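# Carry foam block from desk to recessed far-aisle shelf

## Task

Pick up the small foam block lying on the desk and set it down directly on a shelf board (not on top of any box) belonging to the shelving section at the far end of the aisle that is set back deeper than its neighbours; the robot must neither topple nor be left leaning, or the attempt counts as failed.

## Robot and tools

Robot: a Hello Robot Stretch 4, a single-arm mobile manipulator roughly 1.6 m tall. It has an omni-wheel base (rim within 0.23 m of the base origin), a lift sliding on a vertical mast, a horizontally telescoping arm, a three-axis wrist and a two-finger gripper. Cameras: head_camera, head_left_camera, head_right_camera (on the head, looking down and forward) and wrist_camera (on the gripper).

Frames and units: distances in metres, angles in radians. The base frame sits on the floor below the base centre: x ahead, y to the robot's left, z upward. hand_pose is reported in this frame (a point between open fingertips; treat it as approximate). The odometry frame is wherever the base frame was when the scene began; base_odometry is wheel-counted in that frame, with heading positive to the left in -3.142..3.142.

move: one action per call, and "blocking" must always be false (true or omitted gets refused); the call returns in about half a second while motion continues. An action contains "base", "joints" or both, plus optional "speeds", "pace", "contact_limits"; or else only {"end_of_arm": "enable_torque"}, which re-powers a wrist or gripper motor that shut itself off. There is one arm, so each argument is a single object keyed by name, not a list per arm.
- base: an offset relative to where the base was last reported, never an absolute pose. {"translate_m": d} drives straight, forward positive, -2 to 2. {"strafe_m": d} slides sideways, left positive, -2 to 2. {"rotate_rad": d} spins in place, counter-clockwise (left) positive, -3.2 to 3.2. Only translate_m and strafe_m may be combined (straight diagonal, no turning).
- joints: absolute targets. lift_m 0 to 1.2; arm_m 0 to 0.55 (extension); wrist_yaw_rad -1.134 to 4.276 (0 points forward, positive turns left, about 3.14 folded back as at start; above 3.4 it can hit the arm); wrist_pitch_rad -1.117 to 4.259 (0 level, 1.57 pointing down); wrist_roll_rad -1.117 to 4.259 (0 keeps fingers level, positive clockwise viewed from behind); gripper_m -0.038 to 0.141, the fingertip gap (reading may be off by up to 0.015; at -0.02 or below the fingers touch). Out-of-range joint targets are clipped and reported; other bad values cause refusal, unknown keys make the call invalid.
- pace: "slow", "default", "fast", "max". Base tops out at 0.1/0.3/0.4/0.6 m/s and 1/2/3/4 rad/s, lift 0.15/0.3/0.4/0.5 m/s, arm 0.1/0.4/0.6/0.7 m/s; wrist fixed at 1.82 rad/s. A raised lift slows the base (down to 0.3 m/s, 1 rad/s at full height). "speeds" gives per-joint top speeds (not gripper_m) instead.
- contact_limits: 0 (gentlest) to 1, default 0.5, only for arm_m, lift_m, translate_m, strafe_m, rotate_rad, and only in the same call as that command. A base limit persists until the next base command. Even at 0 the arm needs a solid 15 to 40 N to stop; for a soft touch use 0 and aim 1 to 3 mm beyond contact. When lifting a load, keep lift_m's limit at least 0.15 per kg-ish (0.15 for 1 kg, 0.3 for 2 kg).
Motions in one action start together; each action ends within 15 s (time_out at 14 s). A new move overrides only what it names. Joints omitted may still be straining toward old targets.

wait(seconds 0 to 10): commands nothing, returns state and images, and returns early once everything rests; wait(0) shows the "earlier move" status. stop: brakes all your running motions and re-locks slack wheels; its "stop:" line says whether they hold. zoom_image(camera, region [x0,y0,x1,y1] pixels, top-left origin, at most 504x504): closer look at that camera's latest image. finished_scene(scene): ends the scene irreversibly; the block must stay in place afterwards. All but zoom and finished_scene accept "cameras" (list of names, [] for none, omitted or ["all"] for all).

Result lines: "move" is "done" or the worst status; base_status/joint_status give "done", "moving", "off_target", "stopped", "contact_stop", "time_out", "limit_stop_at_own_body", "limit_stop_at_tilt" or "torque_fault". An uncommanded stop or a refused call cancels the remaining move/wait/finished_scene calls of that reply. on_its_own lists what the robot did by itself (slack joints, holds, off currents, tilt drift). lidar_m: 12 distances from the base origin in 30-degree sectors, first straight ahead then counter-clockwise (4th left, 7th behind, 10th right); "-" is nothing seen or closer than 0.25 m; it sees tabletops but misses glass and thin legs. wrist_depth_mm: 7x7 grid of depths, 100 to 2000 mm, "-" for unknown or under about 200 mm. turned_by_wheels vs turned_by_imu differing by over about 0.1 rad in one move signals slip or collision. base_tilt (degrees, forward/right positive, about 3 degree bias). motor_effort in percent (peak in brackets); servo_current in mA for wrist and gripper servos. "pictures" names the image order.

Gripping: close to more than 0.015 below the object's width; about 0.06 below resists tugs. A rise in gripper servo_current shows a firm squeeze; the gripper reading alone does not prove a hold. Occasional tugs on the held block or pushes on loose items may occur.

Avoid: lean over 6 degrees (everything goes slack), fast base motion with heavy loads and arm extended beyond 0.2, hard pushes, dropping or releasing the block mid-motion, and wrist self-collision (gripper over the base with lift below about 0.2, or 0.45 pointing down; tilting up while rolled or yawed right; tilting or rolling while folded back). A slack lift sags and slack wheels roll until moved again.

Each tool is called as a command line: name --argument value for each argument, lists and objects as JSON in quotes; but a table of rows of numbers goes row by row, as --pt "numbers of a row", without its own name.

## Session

move --blocking false

Scene clock: 0.00 s.
base_odometry: x=+0.000 y=+0.000 heading=+0.000
turned_by_wheels: +0.000
turned_by_imu: +0.000
base_tilt: forward=+0.3 right=+1.3
lidar_m: 1.83 1.83 2.11 1.03 1.04 1.25 1.87 1.89 1.17 1.09 1.06 1.21
base_status: not commanded
joint_positions: lift_m=+0.246 arm_m=+0.002 wrist_yaw_rad=+3.068 wrist_pitch_rad=+0.002 wrist_roll_rad=+0.000 gripper_m=+0.056
joint_status: not commanded
measured_speeds: all 0
motor_effort: lift_m=+20 arm_m=-4 wheel_0=+0 wheel_1=-1 wheel_2=+0
servo_current: wrist_yaw_rad=39 wrist_pitch_rad=46 wrist_roll_rad=26 gripper_m=39
hand_pose: x=-0.1080 y=+0.1084 z=+0.4236 quat_wxyz=(+0.037, -0.001, +0.000, +0.999) (m; base frame)
wrist_depth_mm: - 138 - - - - - / 114 139 - - - - - / 117 140 285 - - - - / 136 177 - - - - - / - 1863 - - - - - / 1397 1464 196 1464 1397 1537 1336 / 1008 917 1060 152 976 1008 1060
pictures: head_camera, head_left_camera, head_right_camera, wrist_camera
camera_calibration:
wrist_camera: T_world_to_cam=[[0.121255, 0.991667, 0.0435218, -0.135582], [0.0279103, 0.0404218, -0.998793, 0.474762], [-0.992229, 0.122323, -0.0227764, 0.118878], [0, 0, 0, 1]] pos_world=[0.121144, 0.10072, 0.482798]

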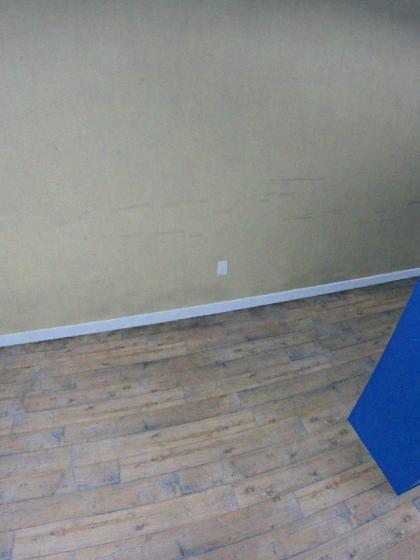

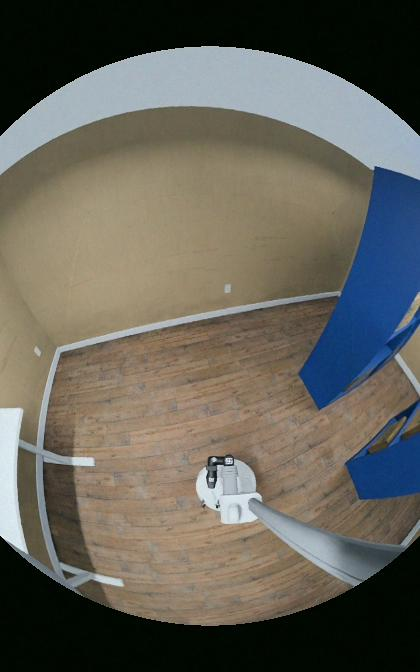

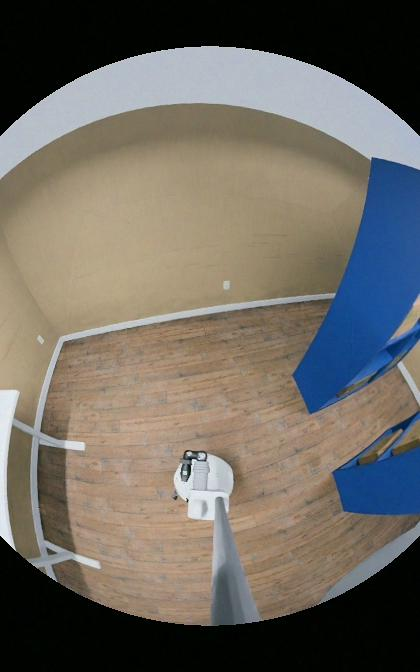

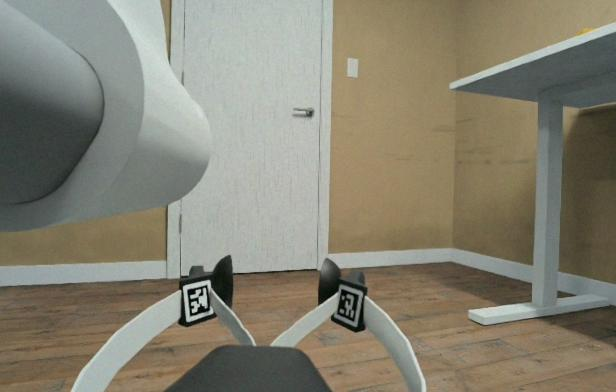

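move --base '{"rotate_rad": 1.57}' --joints '{"lift_m": 0.9}' --blocking false --cameras '[]'

wait --seconds 6 --cameras '["head_camera", "head_left_camera", "head_right_camera"]'

Scene clock: 5.70 s.
move: moving
base_odometry: x=+0.000 y=+0.000 heading=+0.261
turned_by_wheels: +0.261
turned_by_imu: +0.256
base_tilt: forward=+0.4 right=+1.5
lidar_m: 1.83 1.90 1.07 1.02 1.09 1.95 1.84 2.00 1.07 1.05 1.06 1.91
base_status: rotate_rad moving
joint_positions: lift_m=+0.285 arm_m=+0.002 wrist_yaw_rad=+3.068 wrist_pitch_rad=+0.002 wrist_roll_rad=+0.000 gripper_m=+0.056
joint_status: lift_m moving
measured_speeds: translate_m=+0.000 strafe_m=+0.000 rotate_rad=+0.991 lift_m=+0.148 arm_m=+0.000 wrist_yaw_rad=+0.000 wrist_pitch_rad=+0.000 wrist_roll_rad=+0.000
motor_effort: lift_m=+26(27) arm_m=-4(4) wheel_0=-7(8) wheel_1=-5(7) wheel_2=-8(8)
servo_current: wrist_yaw_rad=26(39) wrist_pitch_rad=46(59) wrist_roll_rad=26(33) gripper_m=39(52)
hand_pose: x=-0.1080 y=+0.1084 z=+0.4625 quat_wxyz=(+0.037, -0.001, +0.000, +0.999) (m; base frame)
wrist_depth_mm: - 138 1983 - - - - / - 139 1921 - - - - / 116 140 293 - - - - / 137 169 - - - - - / - - 1983 - - - - / 1464 1537 196 1576 192 1618 1618 / 1078 976 1098 152 991 1098 1060
pictures: none
No camera images: "cameras" was empty.

Scene clock: 8.67 s.
earlier move: done
base_odometry: x=+0.000 y=+0.000 heading=+1.570
turned_by_wheels: +1.309
turned_by_imu: +1.292
base_tilt: forward=+0.2 right=+1.4
lidar_m: 1.04 1.04 1.24 1.84 1.87 1.19 1.07 1.05 1.19 1.83 1.83 2.12
base_status: done
joint_positions: lift_m=+0.900 arm_m=+0.002 wrist_yaw_rad=+3.068 wrist_pitch_rad=+0.002 wrist_roll_rad=+0.000 gripper_m=+0.056
joint_status: all done
measured_speeds: all 0
motor_effort: lift_m=+24(27) arm_m=-4(4) wheel_0=-2(9) wheel_1=-1(8) wheel_2=-2(9)
servo_current: wrist_yaw_rad=33(46) wrist_pitch_rad=39(59) wrist_roll_rad=26(33) gripper_m=46(52)
hand_pose: x=-0.1080 y=+0.1084 z=+1.0773 quat_wxyz=(+0.037, -0.001, +0.000, +0.999) (m; base frame)
wrist_depth_mm: - 138 - - - - - / 114 139 - - - - - / 114 140 287 - - - - / 137 176 - - - - - / - - - - - - - / - - 194 198 - - - / - - - - - - -
wait: 2.97 of 6 s (the move ended)
pictures: head_camera, head_left_camera, head_right_camera

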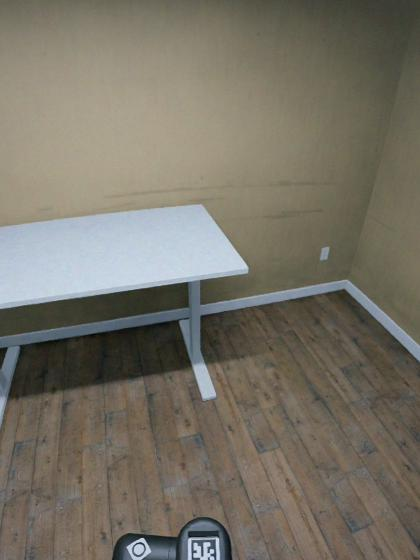

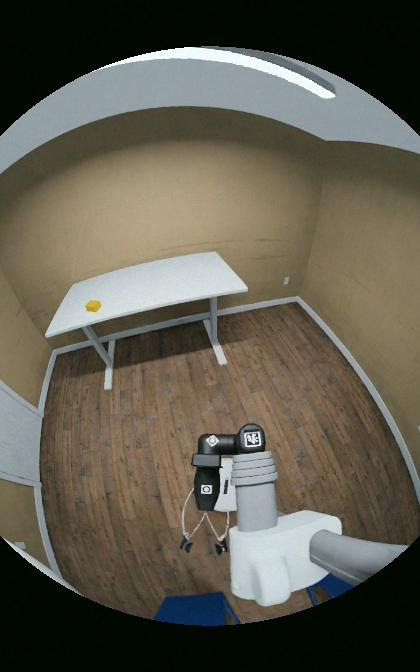

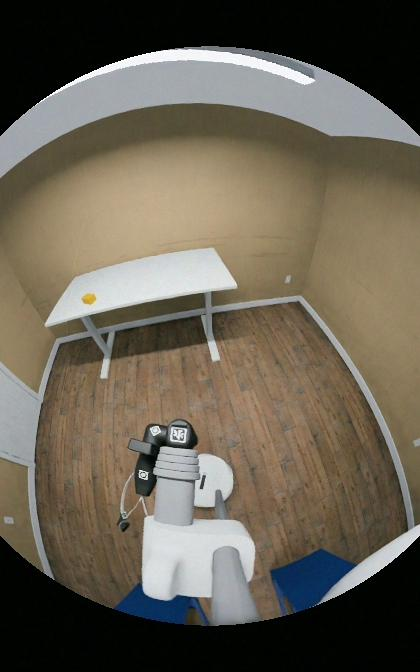

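zoom_image --camera "head_left_camera" --region '[60, 280, 130, 330]'

Scaled by 7.200 from the camera's 420x672 image, which has a finer 600x960 frame.

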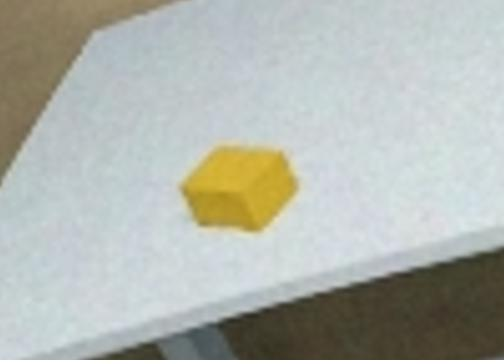

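move --base '{"translate_m": 0.90, "strafe_m": 0.32}' --joints '{"wrist_yaw_rad": 0, "wrist_pitch_rad": 0.7, "gripper_m": 0.135}' --pace "fast" --blocking false --cameras '[]'

wait --seconds 8 --cameras '[]'

move --base '{"rotate_rad": 1.2}' --blocking false --cameras '[]'

wait --seconds 4 --cameras '["head_camera", "head_left_camera", "wrist_camera"]'

Scene clock: 74.73 s.
move: moving
base_odometry: x=-0.015 y=+0.042 heading=+1.570
turned_by_wheels: +0.000
turned_by_imu: -0.001
base_tilt: forward=+0.4 right=+1.4
lidar_m: 0.99 0.99 1.20 1.85 1.85 1.24 1.11 1.11 1.27 1.84 1.83 2.08
base_status: translate_m moving; strafe_m moving
joint_positions: lift_m=+0.900 arm_m=+0.002 wrist_yaw_rad=+2.414 wrist_pitch_rad=+0.633 wrist_roll_rad=+0.000 gripper_m=+0.076
joint_status: wrist_yaw_rad moving; wrist_pitch_rad moving; gripper_m moving
measured_speeds: translate_m=+0.160 strafe_m=+0.057 rotate_rad=+0.001 lift_m=+0.000 arm_m=+0.000 wrist_yaw_rad=-1.803 wrist_pitch_rad=+1.198 wrist_roll_rad=+0.000
motor_effort: lift_m=+24(24) arm_m=-4(4) wheel_0=+4(4) wheel_1=+7(9) wheel_2=-10(11)
servo_current: wrist_yaw_rad=98(124) wrist_pitch_rad=33(78) wrist_roll_rad=26(39) gripper_m=91(91)
hand_pose: x=+0.0576 y=+0.2199 z=+0.9073 quat_wxyz=(+0.338, -0.291, +0.111, +0.888) (m; base frame)
wrist_depth_mm: - - - - - - 1366 / - - - - - - 1537 / - - - - - 1708 - / 1430 - 1921 1863 1921 1863 - / 1464 1430 1537 1537 1576 1576 1618 / 1281 1281 199 1336 196 1336 1336 / 1160 1098 1160 149 1160 1182 1182
pictures: none
No camera images: "cameras" was empty.

Scene clock: 81.23 s.
earlier move: limit_stop_at_tilt
base_odometry: x=-0.310 y=+0.790 heading=+1.299
turned_by_wheels: -0.271
turned_by_imu: -0.448
base_tilt: forward=+0.4 right=+1.6
lidar_m: 0.25 0.25 0.25 0.27 0.54 1.78 2.21 1.88 1.90 2.13 1.91 0.38
base_status: translate_m limit_stop_at_tilt (by the wheels' count: +0.790 of +0.900); strafe_m limit_stop_at_tilt (by the wheels' count: +0.304 of +0.320)
joint_positions: lift_m=+0.752 arm_m=+0.002 wrist_yaw_rad=-0.001 wrist_pitch_rad=+0.702 wrist_roll_rad=-0.001 gripper_m=+0.135
joint_status: all done
measured_speeds: all 0
on_its_own: the wheels are slack since a limit_stop_at_tilt; lift_m is slack since a limit_stop_at_tilt (your +0.900 is given up); arm_m is slack since a limit_stop_at_tilt
motor_effort: lift_m=+19(40) arm_m=+0(6) wheel_0=+0(6) wheel_1=+0(10) wheel_2=+0(27)
servo_current: wrist_yaw_rad=33(124) wrist_pitch_rad=33(832) wrist_roll_rad=26(52) gripper_m=52(124)
hand_pose: x=+0.3933 y=-0.0876 z=+0.7438 quat_wxyz=(+0.939, -0.001, +0.344, +0.000) (m; base frame)
wrist_depth_mm: - - - 105 133 155 - / - - - 111 - - - / - - - - 1661 1708 - / - - 676 1397 1430 1464 1464 / - 1060 1205 1182 1205 1255 1255 / 976 195 991 1042 198 1060 1060 / 917 904 931 109 960 931 976
wait: 6.50 of 8 s (the move ended)
pictures: none
No camera images: "cameras" was empty.

not run: a stop that you did not command came earlier in this reply.

not run: a stop that you did not command came earlier in this reply.

wait --seconds 0

Scene clock: 88.30 s.
base_odometry: x=-0.310 y=+0.790 heading=+1.299
turned_by_wheels: +0.000
turned_by_imu: -0.001
base_tilt: forward=+0.3 right=+1.4
lidar_m: 0.25 0.25 0.25 0.25 0.52 1.78 2.22 1.89 1.91 2.14 1.91 0.36
base_status: translate_m limit_stop_at_tilt (by the wheels' count: +0.790 of +0.900); strafe_m limit_stop_at_tilt (by the wheels' count: +0.304 of +0.320)
joint_positions: lift_m=+0.752 arm_m=+0.002 wrist_yaw_rad=-0.001 wrist_pitch_rad=+0.702 wrist_roll_rad=-0.001 gripper_m=+0.135
joint_status: all done
measured_speeds: all 0
on_its_own: the wheels are slack since a limit_stop_at_tilt; lift_m is slack since a limit_stop_at_tilt (your +0.900 is given up); arm_m is slack since a limit_stop_at_tilt
motor_effort: lift_m=+19(40) arm_m=+0(6) wheel_0=+0(6) wheel_1=+0(10) wheel_2=+0(27)
servo_current: wrist_yaw_rad=33(124) wrist_pitch_rad=46(832) wrist_roll_rad=26(52) gripper_m=46(124)
hand_pose: x=+0.3933 y=-0.0876 z=+0.7438 quat_wxyz=(+0.939, -0.001, +0.344, +0.000) (m; base frame)
wrist_depth_mm: - - - 105 133 155 - / - - - 112 - - - / - - - - 1708 1708 - / - - 676 1336 1397 1464 1499 / - 1042 1182 1182 1229 1229 1281 / 976 195 976 1078 199 1078 1060 / 917 904 946 109 946 946 991
pictures: head_camera, head_left_camera, head_right_camera, wrist_camera
camera_calibration:
wrist_camera: T_world_to_cam=[[-0.00853752, -0.997828, 0.0653224, -0.155388], [-0.662515, -0.0432857, -0.747797, 0.865975], [0.749, -0.0496614, -0.660706, 0.422115], [0, 0, 0, 1]] pos_world=[0.25623, -0.0966036, 0.936618]

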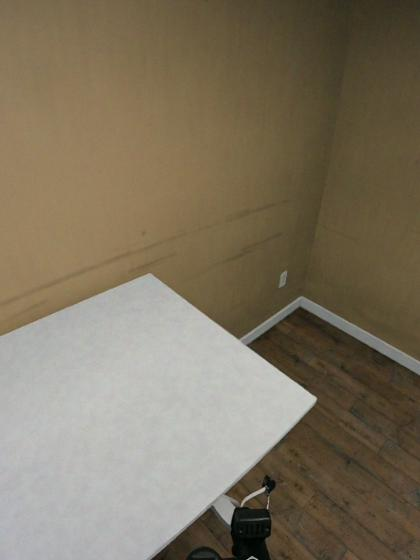

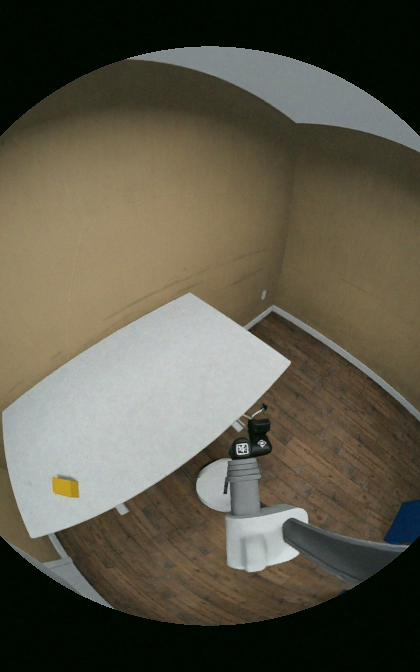

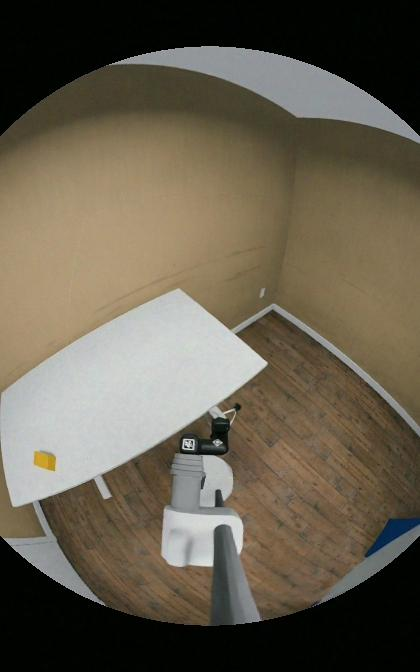

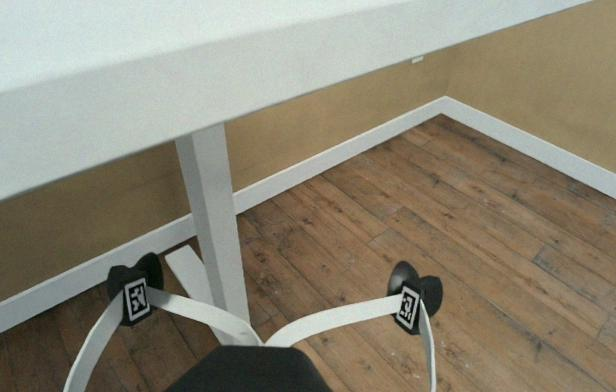

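move --base '{"translate_m": -0.2, "strafe_m": -0.164}' --joints '{"lift_m": 0.752, "arm_m": 0.002}' --pace "slow" --blocking false --cameras '[]'

wait --seconds 6 --cameras '["head_left_camera", "wrist_camera"]'

Scene clock: 109.10 s.
move: moving
base_odometry: x=-0.305 y=+0.778 heading=+1.299
turned_by_wheels: +0.000
turned_by_imu: +0.000
base_tilt: forward=+0.2 right=+1.3
lidar_m: 0.25 0.25 0.25 0.27 0.55 1.78 2.21 1.87 1.88 2.14 1.91 0.41
base_status: translate_m moving; strafe_m moving
joint_positions: lift_m=+0.752 arm_m=+0.002 wrist_yaw_rad=-0.001 wrist_pitch_rad=+0.702 wrist_roll_rad=-0.001 gripper_m=+0.135
joint_status: all done
measured_speeds: translate_m=-0.041 strafe_m=-0.033 rotate_rad=-0.001 lift_m=+0.000 arm_m=+0.000 wrist_yaw_rad=+0.000 wrist_pitch_rad=+0.000 wrist_roll_rad=+0.000
motor_effort: lift_m=+22(22) arm_m=-4(4) wheel_0=+4(5) wheel_1=-4(6) wheel_2=+4(7)
servo_current: wrist_yaw_rad=39(46) wrist_pitch_rad=52(52) wrist_roll_rad=33(33) gripper_m=39(52)
hand_pose: x=+0.3933 y=-0.0876 z=+0.7438 quat_wxyz=(+0.939, -0.001, +0.344, +0.000) (m; base frame)
wrist_depth_mm: - - 104 116 145 - - / - - 103 - - - - / - - - - 1661 1708 - / - - 691 1366 1430 1430 1464 / - 1078 1182 1205 1255 1205 1229 / 976 195 991 1060 199 1060 1078 / 917 904 946 109 960 917 960
pictures: none
No camera images: "cameras" was empty.

Scene clock: 112.40 s.
earlier move: done
base_odometry: x=-0.206 y=+0.554 heading=+1.299
turned_by_wheels: +0.000
turned_by_imu: -0.001
base_tilt: forward=+0.4 right=+1.2
lidar_m: 0.50 0.44 0.46 0.58 1.73 1.79 2.22 1.63 1.67 2.17 1.92 1.93
base_status: done
joint_positions: lift_m=+0.752 arm_m=+0.002 wrist_yaw_rad=-0.001 wrist_pitch_rad=+0.702 wrist_roll_rad=-0.001 gripper_m=+0.135
joint_status: all done
measured_speeds: all 0
motor_effort: lift_m=+22(22) arm_m=-4(4) wheel_0=+4(6) wheel_1=-1(6) wheel_2=+4(7)
servo_current: wrist_yaw_rad=46(46) wrist_pitch_rad=46(59) wrist_roll_rad=39(39) gripper_m=39(52)
hand_pose: x=+0.3933 y=-0.0876 z=+0.7438 quat_wxyz=(+0.939, -0.001, +0.344, +0.000) (m; base frame)
wrist_depth_mm: - 634 - - - - - / - 683 - - 1983 - - / - 768 1499 1661 1756 1661 - / - 1229 1397 1430 1430 1464 1464 / 1138 1182 1182 1229 1229 1205 1255 / 991 195 1025 1060 200 1078 1078 / 917 904 946 109 931 946 960
wait: 3.30 of 6 s (the move ended)
pictures: head_left_camera, wrist_camera
camera_calibration:
wrist_camera: T_world_to_cam=[[-0.00853738, -0.997828, 0.0653225, -0.155388], [-0.662515, -0.0432859, -0.747797, 0.865975], [0.749, -0.0496613, -0.660706, 0.422115], [0, 0, 0, 1]] pos_world=[0.25623, -0.0966036, 0.936618]

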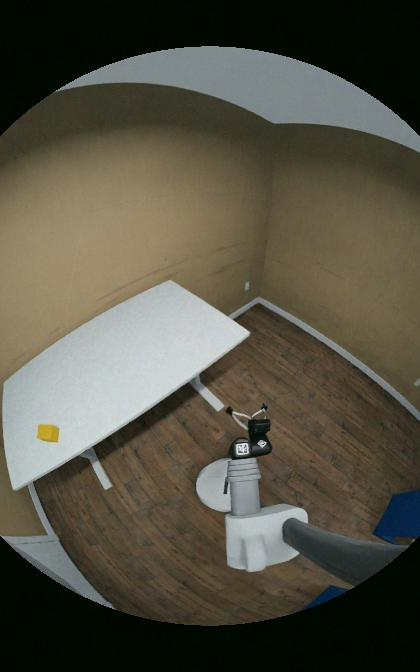

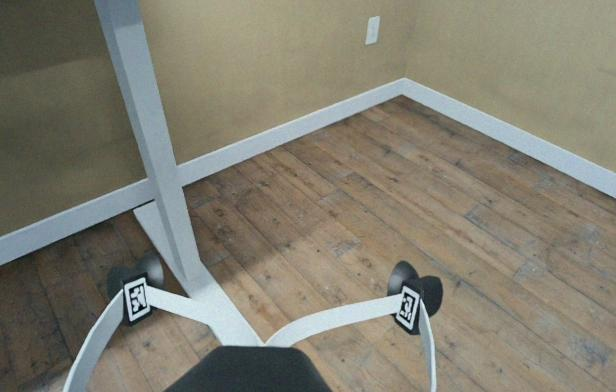

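move --joints '{"lift_m": 1.1}' --blocking false --cameras '["head_left_camera", "head_right_camera"]'

zoom_image --camera "head_left_camera" --region '[20, 410, 80, 455]'

zoom_image --camera "head_right_camera" --region '[10, 385, 70, 430]'

Scene clock: 119.00 s.
move: moving
base_odometry: x=-0.206 y=+0.554 heading=+1.299
turned_by_wheels: +0.000
turned_by_imu: -0.001
base_tilt: forward=+0.4 right=+1.4
lidar_m: 0.51 0.45 0.46 0.57 1.76 1.78 2.22 1.63 1.65 2.16 1.91 1.94
base_status: not commanded
joint_positions: lift_m=+0.791 arm_m=+0.002 wrist_yaw_rad=-0.001 wrist_pitch_rad=+0.702 wrist_roll_rad=-0.001 gripper_m=+0.135
joint_status: lift_m moving
measured_speeds: translate_m=+0.000 strafe_m=+0.000 rotate_rad=+0.000 lift_m=+0.149 arm_m=+0.000 wrist_yaw_rad=+0.000 wrist_pitch_rad=+0.000 wrist_roll_rad=+0.000
motor_effort: lift_m=+26(26) arm_m=-4(4) wheel_0=+4(4) wheel_1=-1(1) wheel_2=+4(4)
servo_current: wrist_yaw_rad=33(46) wrist_pitch_rad=46(52) wrist_roll_rad=33(33) gripper_m=46(52)
hand_pose: x=+0.3933 y=-0.0876 z=+0.7828 quat_wxyz=(+0.939, -0.001, +0.344, +0.000) (m; base frame)
wrist_depth_mm: - 621 - - - - - / - 676 - - - - - / - 768 - 1708 1863 1756 - / - 1336 1464 1430 1499 1537 1537 / 1138 1205 1255 1255 1281 1255 1281 / 1042 195 1060 1078 200 1118 1118 / 946 931 991 - 1008 976 1008
pictures: head_left_camera, head_right_camera

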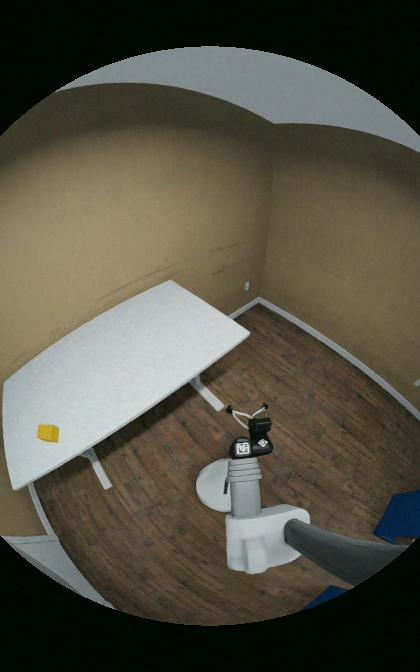

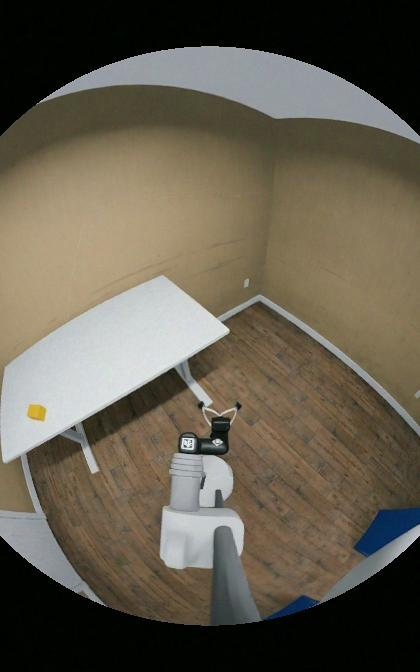

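Scaled by 8.400 from the camera's 420x672 image, which has a finer 600x960 frame.

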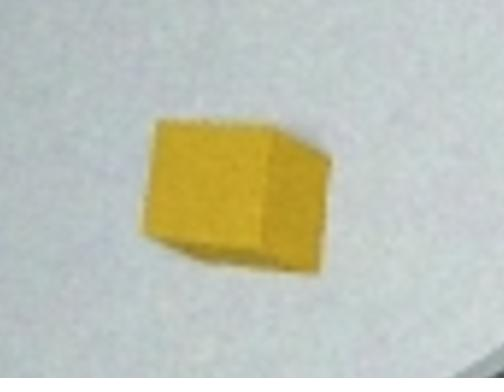

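Scaled by 8.400 from the camera's 420x672 image, which has a finer 600x960 frame.

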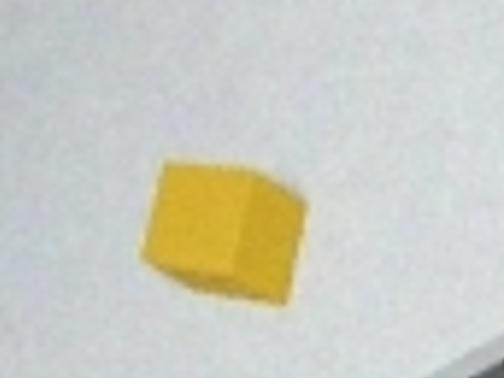

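move --base '{"rotate_rad": 1.764}' --blocking false --cameras '[]'

wait --seconds 5 --cameras '["head_camera"]'

move --base '{"strafe_m": -0.2}' --pace "slow" --contact_limits '{"strafe_m": 0.3}' --blocking false --cameras '[]'

wait --seconds 4 --cameras '["head_camera", "head_left_camera", "wrist_camera"]'

Scene clock: 178.00 s.
earlier move: done
move: moving
base_odometry: x=-0.206 y=+0.554 heading=+1.469
turned_by_wheels: +0.169
turned_by_imu: +0.166
base_tilt: forward=+0.1 right=+1.4
lidar_m: 0.49 0.44 0.48 0.65 1.74 1.83 1.68 1.63 1.67 2.01 1.92 0.69
base_status: rotate_rad moving
joint_positions: lift_m=+1.100 arm_m=+0.002 wrist_yaw_rad=-0.001 wrist_pitch_rad=+0.702 wrist_roll_rad=-0.001 gripper_m=+0.135
joint_status: all done
measured_speeds: translate_m=-0.002 strafe_m=-0.001 rotate_rad=+0.652 lift_m=+0.000 arm_m=+0.000 wrist_yaw_rad=+0.000 wrist_pitch_rad=+0.000 wrist_roll_rad=+0.000
motor_effort: lift_m=+24(24) arm_m=-4(4) wheel_0=-5(7) wheel_1=-4(7) wheel_2=-7(7)
servo_current: wrist_yaw_rad=39(39) wrist_pitch_rad=46(52) wrist_roll_rad=39(39) gripper_m=52(52)
hand_pose: x=+0.3933 y=-0.0876 z=+1.0916 quat_wxyz=(+0.939, -0.001, +0.344, +0.000) (m; base frame)
wrist_depth_mm: - - - - - - - / - - - - - - - / - - - - - - - / - - - - - 1921 - / - - - 1618 1708 1708 1618 / - 192 1397 1464 199 1430 1464 / 1255 1255 1281 - 1281 1281 1308
pictures: none
No camera images: "cameras" was empty.

Scene clock: 180.13 s.
earlier move: done
base_odometry: x=-0.206 y=+0.554 heading=+3.062
turned_by_wheels: +1.594
turned_by_imu: +1.573
base_tilt: forward=+0.5 right=+1.5
lidar_m: 0.68 1.75 1.82 1.67 1.62 1.68 2.01 1.92 0.69 0.46 0.46 0.48
base_status: done
joint_positions: lift_m=+1.100 arm_m=+0.002 wrist_yaw_rad=-0.001 wrist_pitch_rad=+0.702 wrist_roll_rad=-0.001 gripper_m=+0.135
joint_status: all done
measured_speeds: all 0
motor_effort: lift_m=+22(24) arm_m=-4(4) wheel_0=-4(8) wheel_1=-2(7) wheel_2=-3(8)
servo_current: wrist_yaw_rad=39(46) wrist_pitch_rad=39(59) wrist_roll_rad=26(39) gripper_m=46(52)
hand_pose: x=+0.3933 y=-0.0876 z=+1.0917 quat_wxyz=(+0.939, -0.001, +0.344, +0.000) (m; base frame)
wrist_depth_mm: - 1366 - - - - - / - 1537 - - - - - / - 1756 - - - - - / - 1756 1921 1921 - - - / 1618 1618 1661 1661 - - - / 1397 197 1430 1464 198 - - / 1281 1255 1255 - 1308 1229 -
wait: 2.13 of 5 s (the move ended)
pictures: head_camera

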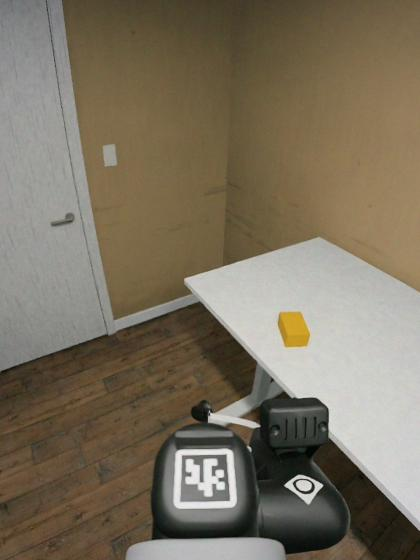

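Scene clock: 180.63 s.
move: moving
base_odometry: x=-0.205 y=+0.569 heading=+3.062
turned_by_wheels: +0.000
turned_by_imu: +0.000
base_tilt: forward=+0.2 right=+1.5
lidar_m: 0.65 1.73 1.83 1.66 1.65 1.69 2.00 1.91 0.65 0.47 0.44 0.47
base_status: strafe_m moving
joint_positions: lift_m=+1.100 arm_m=+0.002 wrist_yaw_rad=-0.001 wrist_pitch_rad=+0.702 wrist_roll_rad=-0.001 gripper_m=+0.135
joint_status: not commanded
measured_speeds: translate_m=+0.001 strafe_m=-0.058 rotate_rad=-0.003 lift_m=+0.000 arm_m=+0.000 wrist_yaw_rad=+0.000 wrist_pitch_rad=+0.000 wrist_roll_rad=+0.000
motor_effort: lift_m=+22(22) arm_m=-4(4) wheel_0=+6(7) wheel_1=-7(7) wheel_2=+0(1)
servo_current: wrist_yaw_rad=39(39) wrist_pitch_rad=59(59) wrist_roll_rad=26(33) gripper_m=46(52)
contact_limits: strafe_m 0.3
hand_pose: x=+0.3933 y=-0.0876 z=+1.0917 quat_wxyz=(+0.939, -0.001, +0.344, +0.000) (m; base frame)
wrist_depth_mm: - 1397 - - - - - / - 1576 - - - - - / - 1661 - - 627 - - / - 1863 1983 1808 - - - / 1576 1708 1708 1661 - - - / 1397 197 1464 1464 199 - - / 1255 1229 1281 - 1308 1255 -
pictures: none
No camera images: "cameras" was empty.

Scene clock: 183.27 s.
earlier move: done
base_odometry: x=-0.190 y=+0.753 heading=+3.062
turned_by_wheels: +0.000
turned_by_imu: -0.001
base_tilt: forward=+0.5 right=+1.4
lidar_m: 0.41 1.83 1.95 1.84 1.80 1.84 1.90 1.82 0.47 0.30 0.28 0.30
base_status: done
joint_positions: lift_m=+1.100 arm_m=+0.002 wrist_yaw_rad=-0.001 wrist_pitch_rad=+0.702 wrist_roll_rad=-0.001 gripper_m=+0.135
joint_status: not commanded
measured_speeds: all 0
motor_effort: lift_m=+22(22) arm_m=-4(4) wheel_0=+3(7) wheel_1=-2(8) wheel_2=+0(2)
servo_current: wrist_yaw_rad=33(46) wrist_pitch_rad=26(59) wrist_roll_rad=33(39) gripper_m=46(52)
contact_limits: strafe_m 0.3
hand_pose: x=+0.3933 y=-0.0876 z=+1.0917 quat_wxyz=(+0.939, -0.001, +0.344, +0.000) (m; base frame)
wrist_depth_mm: 1430 - - - - - - / 1499 - - - - - - / - 1756 - - - - - / 1756 1808 1863 - - - - / 1618 1618 1618 - - - - / 1336 197 1430 178 193 - - / 1255 1255 1308 - - - -
wait: 2.63 of 4 s (the move ended)
pictures: head_camera, head_left_camera, wrist_camera
camera_calibration:
wrist_camera: T_world_to_cam=[[-0.00853756, -0.997828, 0.0653224, -0.178119], [-0.662514, -0.0432857, -0.747797, 1.12619], [0.749, -0.0496614, -0.660706, 0.652019], [0, 0, 0, 1]] pos_world=[0.256235, -0.0966036, 1.28459]

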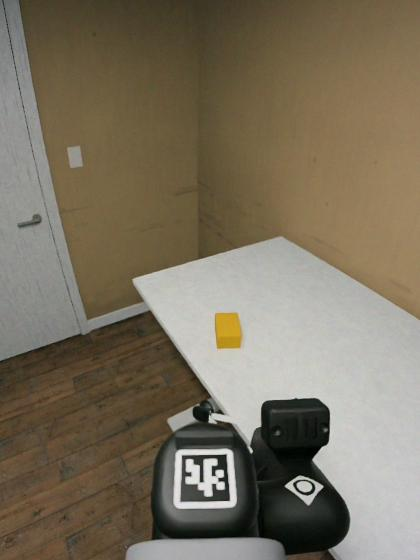

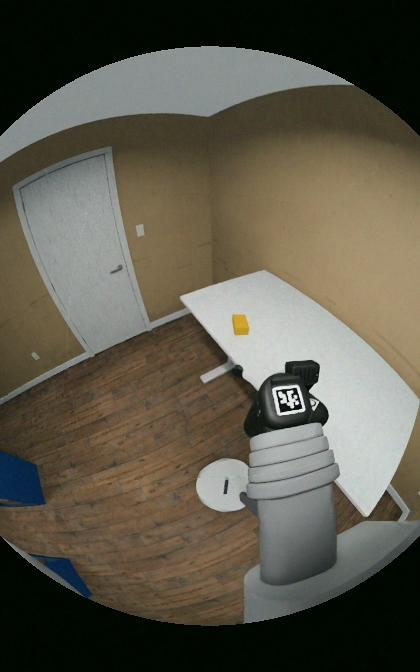

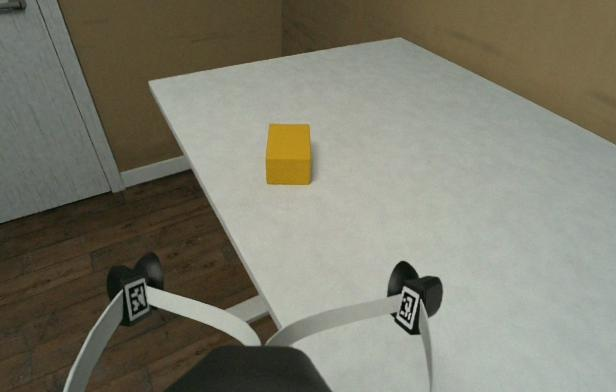

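move --joints '{"arm_m": 0.375}' --speeds '{"arm_m": 0.25}' --contact_limits '{"arm_m": 0.2}' --blocking false --cameras '[]'

wait --seconds 4 --cameras '["wrist_camera"]'

move --joints '{"lift_m": 1.02}' --speeds '{"lift_m": 0.1}' --blocking false --cameras '[]'

wait --seconds 3 --cameras '["wrist_camera"]'

Scene clock: 206.40 s.
move: moving
base_odometry: x=-0.190 y=+0.753 heading=+3.062
turned_by_wheels: +0.000
turned_by_imu: -0.001
base_tilt: forward=+0.3 right=+1.4
lidar_m: 0.41 1.82 1.95 1.85 1.81 1.84 1.91 1.81 0.43 0.30 0.25 0.31
base_status: not commanded
joint_positions: lift_m=+1.100 arm_m=+0.054 wrist_yaw_rad=-0.001 wrist_pitch_rad=+0.702 wrist_roll_rad=-0.001 gripper_m=+0.135
joint_status: arm_m moving
measured_speeds: translate_m=+0.000 strafe_m=+0.000 rotate_rad=+0.000 lift_m=+0.000 arm_m=+0.198 wrist_yaw_rad=+0.000 wrist_pitch_rad=+0.000 wrist_roll_rad=+0.000
motor_effort: lift_m=+22(22) arm_m=+9(9) wheel_0=+3(3) wheel_1=-2(2) wheel_2=+0(0)
servo_current: wrist_yaw_rad=33(46) wrist_pitch_rad=39(59) wrist_roll_rad=26(33) gripper_m=39(52)
contact_limits: arm_m 0.2; strafe_m 0.3
hand_pose: x=+0.4454 y=-0.0876 z=+1.0917 quat_wxyz=(+0.939, -0.001, +0.344, +0.000) (m; base frame)
wrist_depth_mm: 1336 - - - - - - / 1464 - - - - - - / - 1708 - - - - - / - 1808 1808 - - - - / 1576 1618 1576 - - - - / 1397 198 1366 - 193 - - / 1281 1229 1281 - - - -
pictures: none
No camera images: "cameras" was empty.

Scene clock: 208.30 s.
earlier move: done
base_odometry: x=-0.190 y=+0.753 heading=+3.062
turned_by_wheels: +0.000
turned_by_imu: +0.000
base_tilt: forward=+0.4 right=+1.5
lidar_m: 0.41 1.83 1.93 1.84 1.80 1.86 1.90 1.83 0.47 0.30 0.28 0.31
base_status: not commanded
joint_positions: lift_m=+1.100 arm_m=+0.375 wrist_yaw_rad=-0.001 wrist_pitch_rad=+0.702 wrist_roll_rad=-0.001 gripper_m=+0.135
joint_status: all done
measured_speeds: all 0
motor_effort: lift_m=+22(22) arm_m=+7(10) wheel_0=+3(3) wheel_1=-2(3) wheel_2=+0(0)
servo_current: wrist_yaw_rad=33(46) wrist_pitch_rad=52(59) wrist_roll_rad=33(39) gripper_m=39(52)
contact_limits: arm_m 0.2; strafe_m 0.3
hand_pose: x=+0.7658 y=-0.0876 z=+1.0917 quat_wxyz=(+0.939, -0.001, +0.344, +0.000) (m; base frame)
wrist_depth_mm: - - - - - - - / 1182 - - - - - - / 1281 - - - - - - / 1464 - - - - - - / 1537 - - - - - - / 1336 187 - - 194 - - / 1255 - - - - - -
wait: 1.90 of 4 s (the move ended)
pictures: wrist_camera
camera_calibration:
wrist_camera: T_world_to_cam=[[-0.00853784, -0.997828, 0.0653223, -0.174938], [-0.662515, -0.0432854, -0.747797, 1.37294], [0.749, -0.0496615, -0.660706, 0.373057], [0, 0, 0, 1]] pos_world=[0.62868, -0.0966036, 1.28459]

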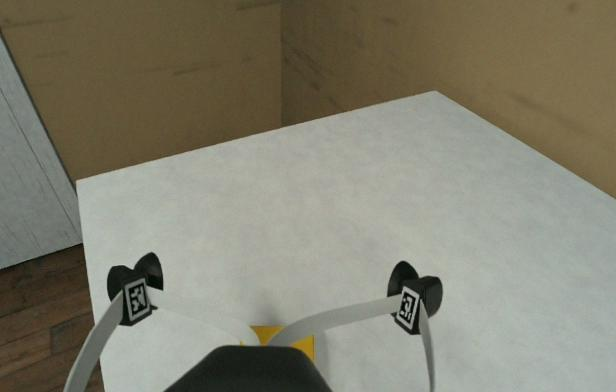

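Scene clock: 208.80 s.
move: moving
base_odometry: x=-0.190 y=+0.753 heading=+3.062
turned_by_wheels: +0.000
turned_by_imu: +0.000
base_tilt: forward=+0.4 right=+1.4
lidar_m: 0.43 1.83 1.92 1.84 1.80 1.83 1.92 1.81 0.44 0.30 0.28 0.31
base_status: not commanded
joint_positions: lift_m=+1.066 arm_m=+0.375 wrist_yaw_rad=-0.001 wrist_pitch_rad=+0.702 wrist_roll_rad=-0.001 gripper_m=+0.135
joint_status: lift_m moving
measured_speeds: translate_m=+0.000 strafe_m=+0.000 rotate_rad=+0.000 lift_m=-0.100 arm_m=+0.000 wrist_yaw_rad=+0.000 wrist_pitch_rad=+0.000 wrist_roll_rad=+0.000
motor_effort: lift_m=+13(21) arm_m=+7(7) wheel_0=+3(3) wheel_1=-2(3) wheel_2=+0(0)
servo_current: wrist_yaw_rad=26(39) wrist_pitch_rad=46(52) wrist_roll_rad=33(33) gripper_m=46(52)
contact_limits: arm_m 0.2; strafe_m 0.3
hand_pose: x=+0.7658 y=-0.0876 z=+1.0579 quat_wxyz=(+0.939, -0.001, +0.344, +0.000) (m; base frame)
wrist_depth_mm: - - - - - - - / 1160 - - - - - - / 1255 - - - - - - / - - - - - - - / 1499 - - - - - - / 1308 187 - 178 193 - - / 1205 - - - - - -
pictures: none
No camera images: "cameras" was empty.

Scene clock: 209.70 s.
earlier move: done
base_odometry: x=-0.190 y=+0.753 heading=+3.062
turned_by_wheels: +0.000
turned_by_imu: +0.000
base_tilt: forward=+0.4 right=+1.5
lidar_m: 0.43 1.82 1.94 1.85 1.80 1.84 1.91 1.82 0.43 0.30 0.29 0.31
base_status: not commanded
joint_positions: lift_m=+1.020 arm_m=+0.375 wrist_yaw_rad=-0.001 wrist_pitch_rad=+0.702 wrist_roll_rad=-0.001 gripper_m=+0.135
joint_status: all done
measured_speeds: all 0
motor_effort: lift_m=+14(21) arm_m=+7(7) wheel_0=+3(3) wheel_1=-3(3) wheel_2=+0(0)
servo_current: wrist_yaw_rad=39(39) wrist_pitch_rad=33(52) wrist_roll_rad=33(33) gripper_m=39(52)
contact_limits: arm_m 0.2; strafe_m 0.3
hand_pose: x=+0.7658 y=-0.0876 z=+1.0124 quat_wxyz=(+0.939, -0.001, +0.344, +0.000) (m; base frame)
wrist_depth_mm: - - - - - - - / 1160 - - - - - - / 1255 - - - - - - / - - - - - - - / 1430 - - - - - - / 1229 186 273 274 193 - - / 1160 - - - - - -
wait: 0.90 of 3 s (the move ended)
pictures: wrist_camera
camera_calibration:
wrist_camera: T_world_to_cam=[[-0.00853766, -0.997828, 0.0653223, -0.169755], [-0.662515, -0.0432856, -0.747797, 1.3136], [0.749, -0.0496614, -0.660706, 0.320624], [0, 0, 0, 1]] pos_world=[0.628682, -0.0966036, 1.20523]

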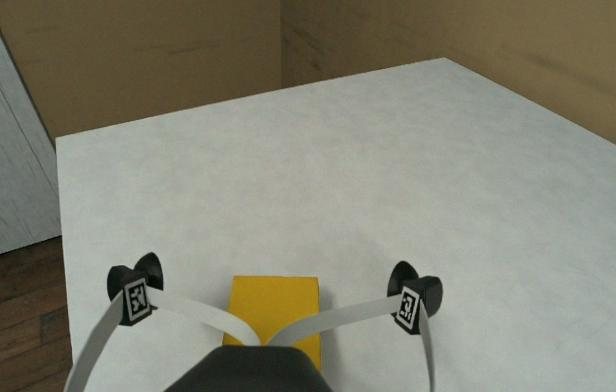

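move --joints '{"lift_m": 0.965}' --speeds '{"lift_m": 0.08}' --blocking false --cameras '[]'

wait --seconds 3 --cameras '["wrist_camera"]'

move --joints '{"lift_m": 0.952}' --speeds '{"lift_m": 0.04}' --contact_limits '{"lift_m": 0.2}' --blocking false --cameras '[]'

wait --seconds 2 --cameras '["wrist_camera"]'

Scene clock: 226.40 s.
move: moving
base_odometry: x=-0.190 y=+0.753 heading=+3.062
turned_by_wheels: +0.000
turned_by_imu: -0.001
base_tilt: forward=+0.3 right=+1.5
lidar_m: 0.43 1.85 1.94 1.87 1.79 1.85 1.89 1.81 0.41 0.29 0.28 0.31
base_status: not commanded
joint_positions: lift_m=+0.990 arm_m=+0.375 wrist_yaw_rad=-0.001 wrist_pitch_rad=+0.702 wrist_roll_rad=-0.001 gripper_m=+0.135
joint_status: lift_m moving
measured_speeds: translate_m=+0.000 strafe_m=+0.000 rotate_rad=+0.000 lift_m=-0.080 arm_m=+0.000 wrist_yaw_rad=+0.000 wrist_pitch_rad=+0.000 wrist_roll_rad=+0.000
motor_effort: lift_m=+13(14) arm_m=+7(7) wheel_0=+3(3) wheel_1=-2(2) wheel_2=+0(0)
servo_current: wrist_yaw_rad=33(39) wrist_pitch_rad=59(59) wrist_roll_rad=26(33) gripper_m=46(46)
contact_limits: arm_m 0.2; strafe_m 0.3
hand_pose: x=+0.7658 y=-0.0876 z=+0.9821 quat_wxyz=(+0.939, -0.001, +0.344, +0.000) (m; base frame)
wrist_depth_mm: - - - - - - - / 1160 - - - - - - / 1281 - - - - - - / - - - - - - - / 1430 - - 270 - - - / 1255 186 243 244 193 - - / 1138 - - - - - -
pictures: none
No camera images: "cameras" was empty.

Scene clock: 227.13 s.
earlier move: done
base_odometry: x=-0.190 y=+0.753 heading=+3.062
turned_by_wheels: +0.000
turned_by_imu: +0.000
base_tilt: forward=+0.4 right=+1.3
lidar_m: 0.42 1.83 1.95 1.85 1.80 1.83 1.90 1.82 0.44 0.30 0.28 0.29
base_status: not commanded
joint_positions: lift_m=+0.965 arm_m=+0.375 wrist_yaw_rad=-0.001 wrist_pitch_rad=+0.702 wrist_roll_rad=-0.001 gripper_m=+0.135
joint_status: all done
measured_speeds: all 0
motor_effort: lift_m=+14(16) arm_m=+7(7) wheel_0=+3(3) wheel_1=-2(3) wheel_2=+0(0)
servo_current: wrist_yaw_rad=39(39) wrist_pitch_rad=39(59) wrist_roll_rad=33(33) gripper_m=39(59)
contact_limits: arm_m 0.2; strafe_m 0.3
hand_pose: x=+0.7658 y=-0.0876 z=+0.9574 quat_wxyz=(+0.939, -0.001, +0.344, +0.000) (m; base frame)
wrist_depth_mm: - - - - - - - / - - - - - - - / - - - - - - - / - - - - - - - / 1366 - 248 244 - - - / 1205 187 212 213 193 - - / 1078 - - 109 - - -
wait: 0.73 of 3 s (the move ended)
pictures: wrist_camera
camera_calibration:
wrist_camera: T_world_to_cam=[[-0.00853779, -0.997828, 0.0653223, -0.166163], [-0.662515, -0.0432855, -0.747797, 1.27248], [0.749, -0.0496615, -0.660706, 0.284291], [0, 0, 0, 1]] pos_world=[0.628683, -0.0966036, 1.15024]

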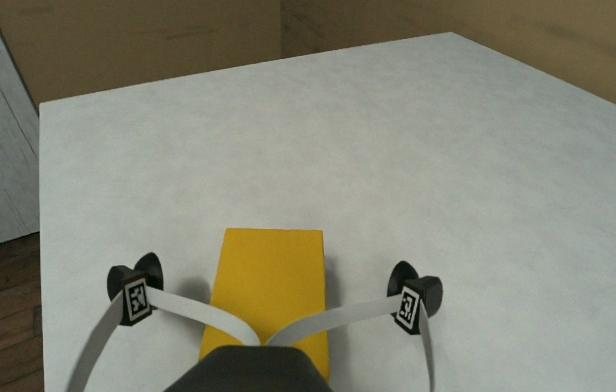

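Scene clock: 227.63 s.
move: moving
base_odometry: x=-0.190 y=+0.753 heading=+3.062
turned_by_wheels: +0.000
turned_by_imu: +0.000
base_tilt: forward=+0.3 right=+1.4
lidar_m: 0.43 1.83 1.93 1.84 1.80 1.85 1.89 1.81 0.43 0.29 0.28 0.31
base_status: not commanded
joint_positions: lift_m=+0.952 arm_m=+0.375 wrist_yaw_rad=-0.001 wrist_pitch_rad=+0.702 wrist_roll_rad=-0.001 gripper_m=+0.135
joint_status: lift_m moving
measured_speeds: all 0
motor_effort: lift_m=+13(16) arm_m=+7(7) wheel_0=+3(3) wheel_1=-3(3) wheel_2=+0(0)
servo_current: wrist_yaw_rad=39(39) wrist_pitch_rad=46(52) wrist_roll_rad=26(33) gripper_m=46(52)
contact_limits: arm_m 0.2; lift_m 0.2; strafe_m 0.3
hand_pose: x=+0.7658 y=-0.0876 z=+0.9444 quat_wxyz=(+0.939, -0.001, +0.344, +0.000) (m; base frame)
wrist_depth_mm: - - - - - - - / - - - - - - - / - - - - - - - / - - - - - - - / 1336 - 225 228 - - - / 1160 186 203 198 193 - - / 1078 - - 109 - - -
pictures: none
No camera images: "cameras" was empty.

Scene clock: 227.87 s.
earlier move: done
base_odometry: x=-0.190 y=+0.753 heading=+3.062
turned_by_wheels: +0.000
turned_by_imu: +0.000
base_tilt: forward=+0.4 right=+1.5
lidar_m: 0.42 1.83 1.94 1.84 1.79 1.85 1.88 1.83 0.40 0.29 0.27 0.30
base_status: not commanded
joint_positions: lift_m=+0.952 arm_m=+0.375 wrist_yaw_rad=-0.001 wrist_pitch_rad=+0.702 wrist_roll_rad=-0.001 gripper_m=+0.135
joint_status: all done
measured_speeds: all 0
motor_effort: lift_m=+14(16) arm_m=+7(7) wheel_0=+3(3) wheel_1=-2(3) wheel_2=+0(0)
servo_current: wrist_yaw_rad=26(39) wrist_pitch_rad=39(52) wrist_roll_rad=20(33) gripper_m=39(52)
contact_limits: arm_m 0.2; lift_m 0.2; strafe_m 0.3
hand_pose: x=+0.7658 y=-0.0876 z=+0.9444 quat_wxyz=(+0.939, -0.001, +0.344, +0.000) (m; base frame)
wrist_depth_mm: - - - - - - - / - - - - - - - / - - - - - - - / - - - - - - - / 1366 - 226 229 - - - / 1205 186 202 198 193 - - / 1078 - - 109 - - -
wait: 0.23 of 2 s (the move ended)
pictures: wrist_camera
camera_calibration:
wrist_camera: T_world_to_cam=[[-0.0085376, -0.997828, 0.0653226, -0.165314], [-0.662515, -0.0432858, -0.747797, 1.26276], [0.749, -0.0496616, -0.660706, 0.2757], [0, 0, 0, 1]] pos_world=[0.628684, -0.0966036, 1.13724]

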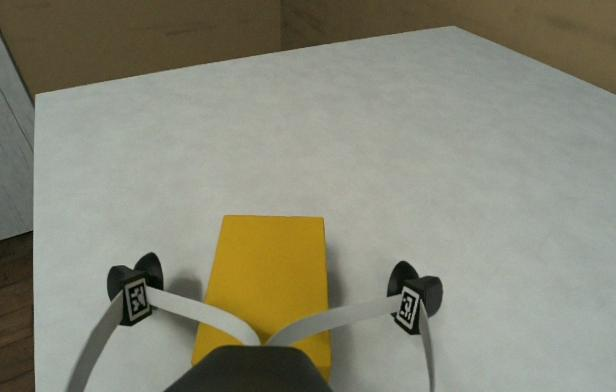

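move --joints '{"lift_m": 0.946}' --speeds '{"lift_m": 0.04}' --contact_limits '{"lift_m": 0.2}' --blocking false --cameras '[]'

wait --seconds 1 --cameras '[]'

move --joints '{"lift_m": 0.941}' --speeds '{"lift_m": 0.04}' --contact_limits '{"lift_m": 0.2}' --blocking false --cameras '[]'

wait --seconds 1 --cameras '["wrist_camera"]'

Scene clock: 237.70 s.
move: moving
base_odometry: x=-0.190 y=+0.753 heading=+3.062
turned_by_wheels: +0.000
turned_by_imu: -0.001
base_tilt: forward=+0.3 right=+1.3
lidar_m: 0.40 1.83 1.95 1.84 1.80 1.84 1.91 1.83 0.41 0.30 0.29 0.29
base_status: not commanded
joint_positions: lift_m=+0.946 arm_m=+0.375 wrist_yaw_rad=-0.001 wrist_pitch_rad=+0.702 wrist_roll_rad=-0.001 gripper_m=+0.135
joint_status: lift_m moving
measured_speeds: all 0
motor_effort: lift_m=+14(15) arm_m=+6(7) wheel_0=+3(3) wheel_1=-2(2) wheel_2=+0(0)
servo_current: wrist_yaw_rad=33(46) wrist_pitch_rad=46(46) wrist_roll_rad=33(33) gripper_m=46(52)
contact_limits: arm_m 0.2; lift_m 0.2; strafe_m 0.3
hand_pose: x=+0.7658 y=-0.0876 z=+0.9384 quat_wxyz=(+0.939, -0.001, +0.344, +0.000) (m; base frame)
wrist_depth_mm: - - - - - - - / 1118 - - - - - - / - - - - - - - / - - - - - - - / - - 218 221 - - - / 1160 187 195 192 193 - - / - - - 109 - - -
pictures: none
No camera images: "cameras" was empty.

Scene clock: 237.77 s.
earlier move: done
base_odometry: x=-0.190 y=+0.753 heading=+3.062
turned_by_wheels: +0.000
turned_by_imu: +0.000
base_tilt: forward=+0.4 right=+1.4
lidar_m: 0.42 1.85 1.94 1.85 1.79 1.85 1.89 1.83 0.44 0.31 0.27 0.30
base_status: not commanded
joint_positions: lift_m=+0.946 arm_m=+0.375 wrist_yaw_rad=-0.001 wrist_pitch_rad=+0.702 wrist_roll_rad=-0.001 gripper_m=+0.135
joint_status: all done
measured_speeds: all 0
motor_effort: lift_m=+14(15) arm_m=+7(7) wheel_0=+3(3) wheel_1=-2(2) wheel_2=+0(0)
servo_current: wrist_yaw_rad=39(46) wrist_pitch_rad=39(46) wrist_roll_rad=26(33) gripper_m=46(52)
contact_limits: arm_m 0.2; lift_m 0.2; strafe_m 0.3
hand_pose: x=+0.7658 y=-0.0876 z=+0.9384 quat_wxyz=(+0.939, -0.001, +0.344, +0.000) (m; base frame)
wrist_depth_mm: - - - - - - - / 1138 - - - - - - / - - - - - - - / - - - - - - - / - - 218 220 - - - / 1138 186 195 192 194 - - / - - - 109 - - -
wait: 0.07 of 1 s (the move ended)
pictures: none
No camera images: "cameras" was empty.

Scene clock: 238.27 s.
move: moving
base_odometry: x=-0.190 y=+0.753 heading=+3.062
turned_by_wheels: +0.000
turned_by_imu: +0.000
base_tilt: forward=+0.4 right=+1.4
lidar_m: 0.40 1.82 1.93 1.85 1.80 1.84 1.89 1.82 0.44 0.30 0.28 0.29
base_status: not commanded
joint_positions: lift_m=+0.941 arm_m=+0.375 wrist_yaw_rad=-0.001 wrist_pitch_rad=+0.702 wrist_roll_rad=-0.001 gripper_m=+0.135
joint_status: lift_m moving
measured_speeds: all 0
motor_effort: lift_m=+14(16) arm_m=+7(7) wheel_0=+3(3) wheel_1=-2(2) wheel_2=+0(0)
servo_current: wrist_yaw_rad=39(46) wrist_pitch_rad=33(52) wrist_roll_rad=33(33) gripper_m=39(52)
contact_limits: arm_m 0.2; lift_m 0.2; strafe_m 0.3
hand_pose: x=+0.7658 y=-0.0876 z=+0.9334 quat_wxyz=(+0.939, -0.001, +0.344, +0.000) (m; base frame)
wrist_depth_mm: - - - - - - - / 1160 - - - - - - / - - - - - - - / - - - 234 - - - / - - 212 213 - - - / 1160 187 189 190 193 - - / - - - 135 - - -
pictures: none
No camera images: "cameras" was empty.

Scene clock: 238.30 s.
earlier move: done
base_odometry: x=-0.190 y=+0.753 heading=+3.062
turned_by_wheels: +0.000
turned_by_imu: +0.000
base_tilt: forward=+0.2 right=+1.3
lidar_m: 0.44 1.83 1.96 1.84 1.81 1.85 1.88 1.83 0.42 0.31 0.27 0.30
base_status: not commanded
joint_positions: lift_m=+0.941 arm_m=+0.375 wrist_yaw_rad=-0.001 wrist_pitch_rad=+0.702 wrist_roll_rad=-0.001 gripper_m=+0.135
joint_status: all done
measured_speeds: all 0
motor_effort: lift_m=+14(16) arm_m=+7(7) wheel_0=+3(3) wheel_1=-2(2) wheel_2=+0(0)
servo_current: wrist_yaw_rad=39(46) wrist_pitch_rad=33(52) wrist_roll_rad=33(33) gripper_m=39(52)
contact_limits: arm_m 0.2; lift_m 0.2; strafe_m 0.3
hand_pose: x=+0.7658 y=-0.0876 z=+0.9334 quat_wxyz=(+0.939, -0.001, +0.344, +0.000) (m; base frame)
wrist_depth_mm: - - - - - - - / 1160 - - - - - - / - - - - - - - / - - - 236 - - - / - - 211 213 - - - / 1160 186 188 190 193 - - / - - - 134 - - -
wait: 0.03 of 1 s (the move ended)
pictures: wrist_camera
camera_calibration:
wrist_camera: T_world_to_cam=[[-0.00853803, -0.997828, 0.0653224, -0.164595], [-0.662515, -0.0432853, -0.747797, 1.25453], [0.749, -0.0496617, -0.660706, 0.268433], [0, 0, 0, 1]] pos_world=[0.628686, -0.0966036, 1.12624]

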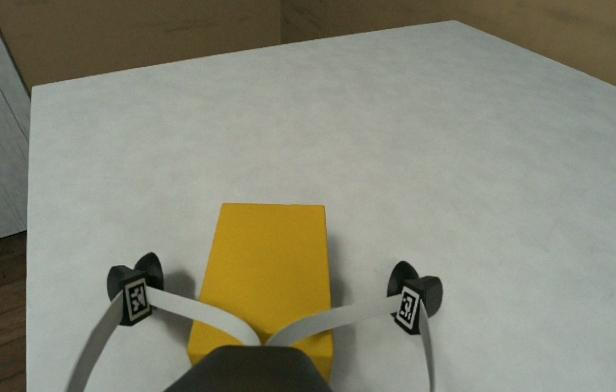

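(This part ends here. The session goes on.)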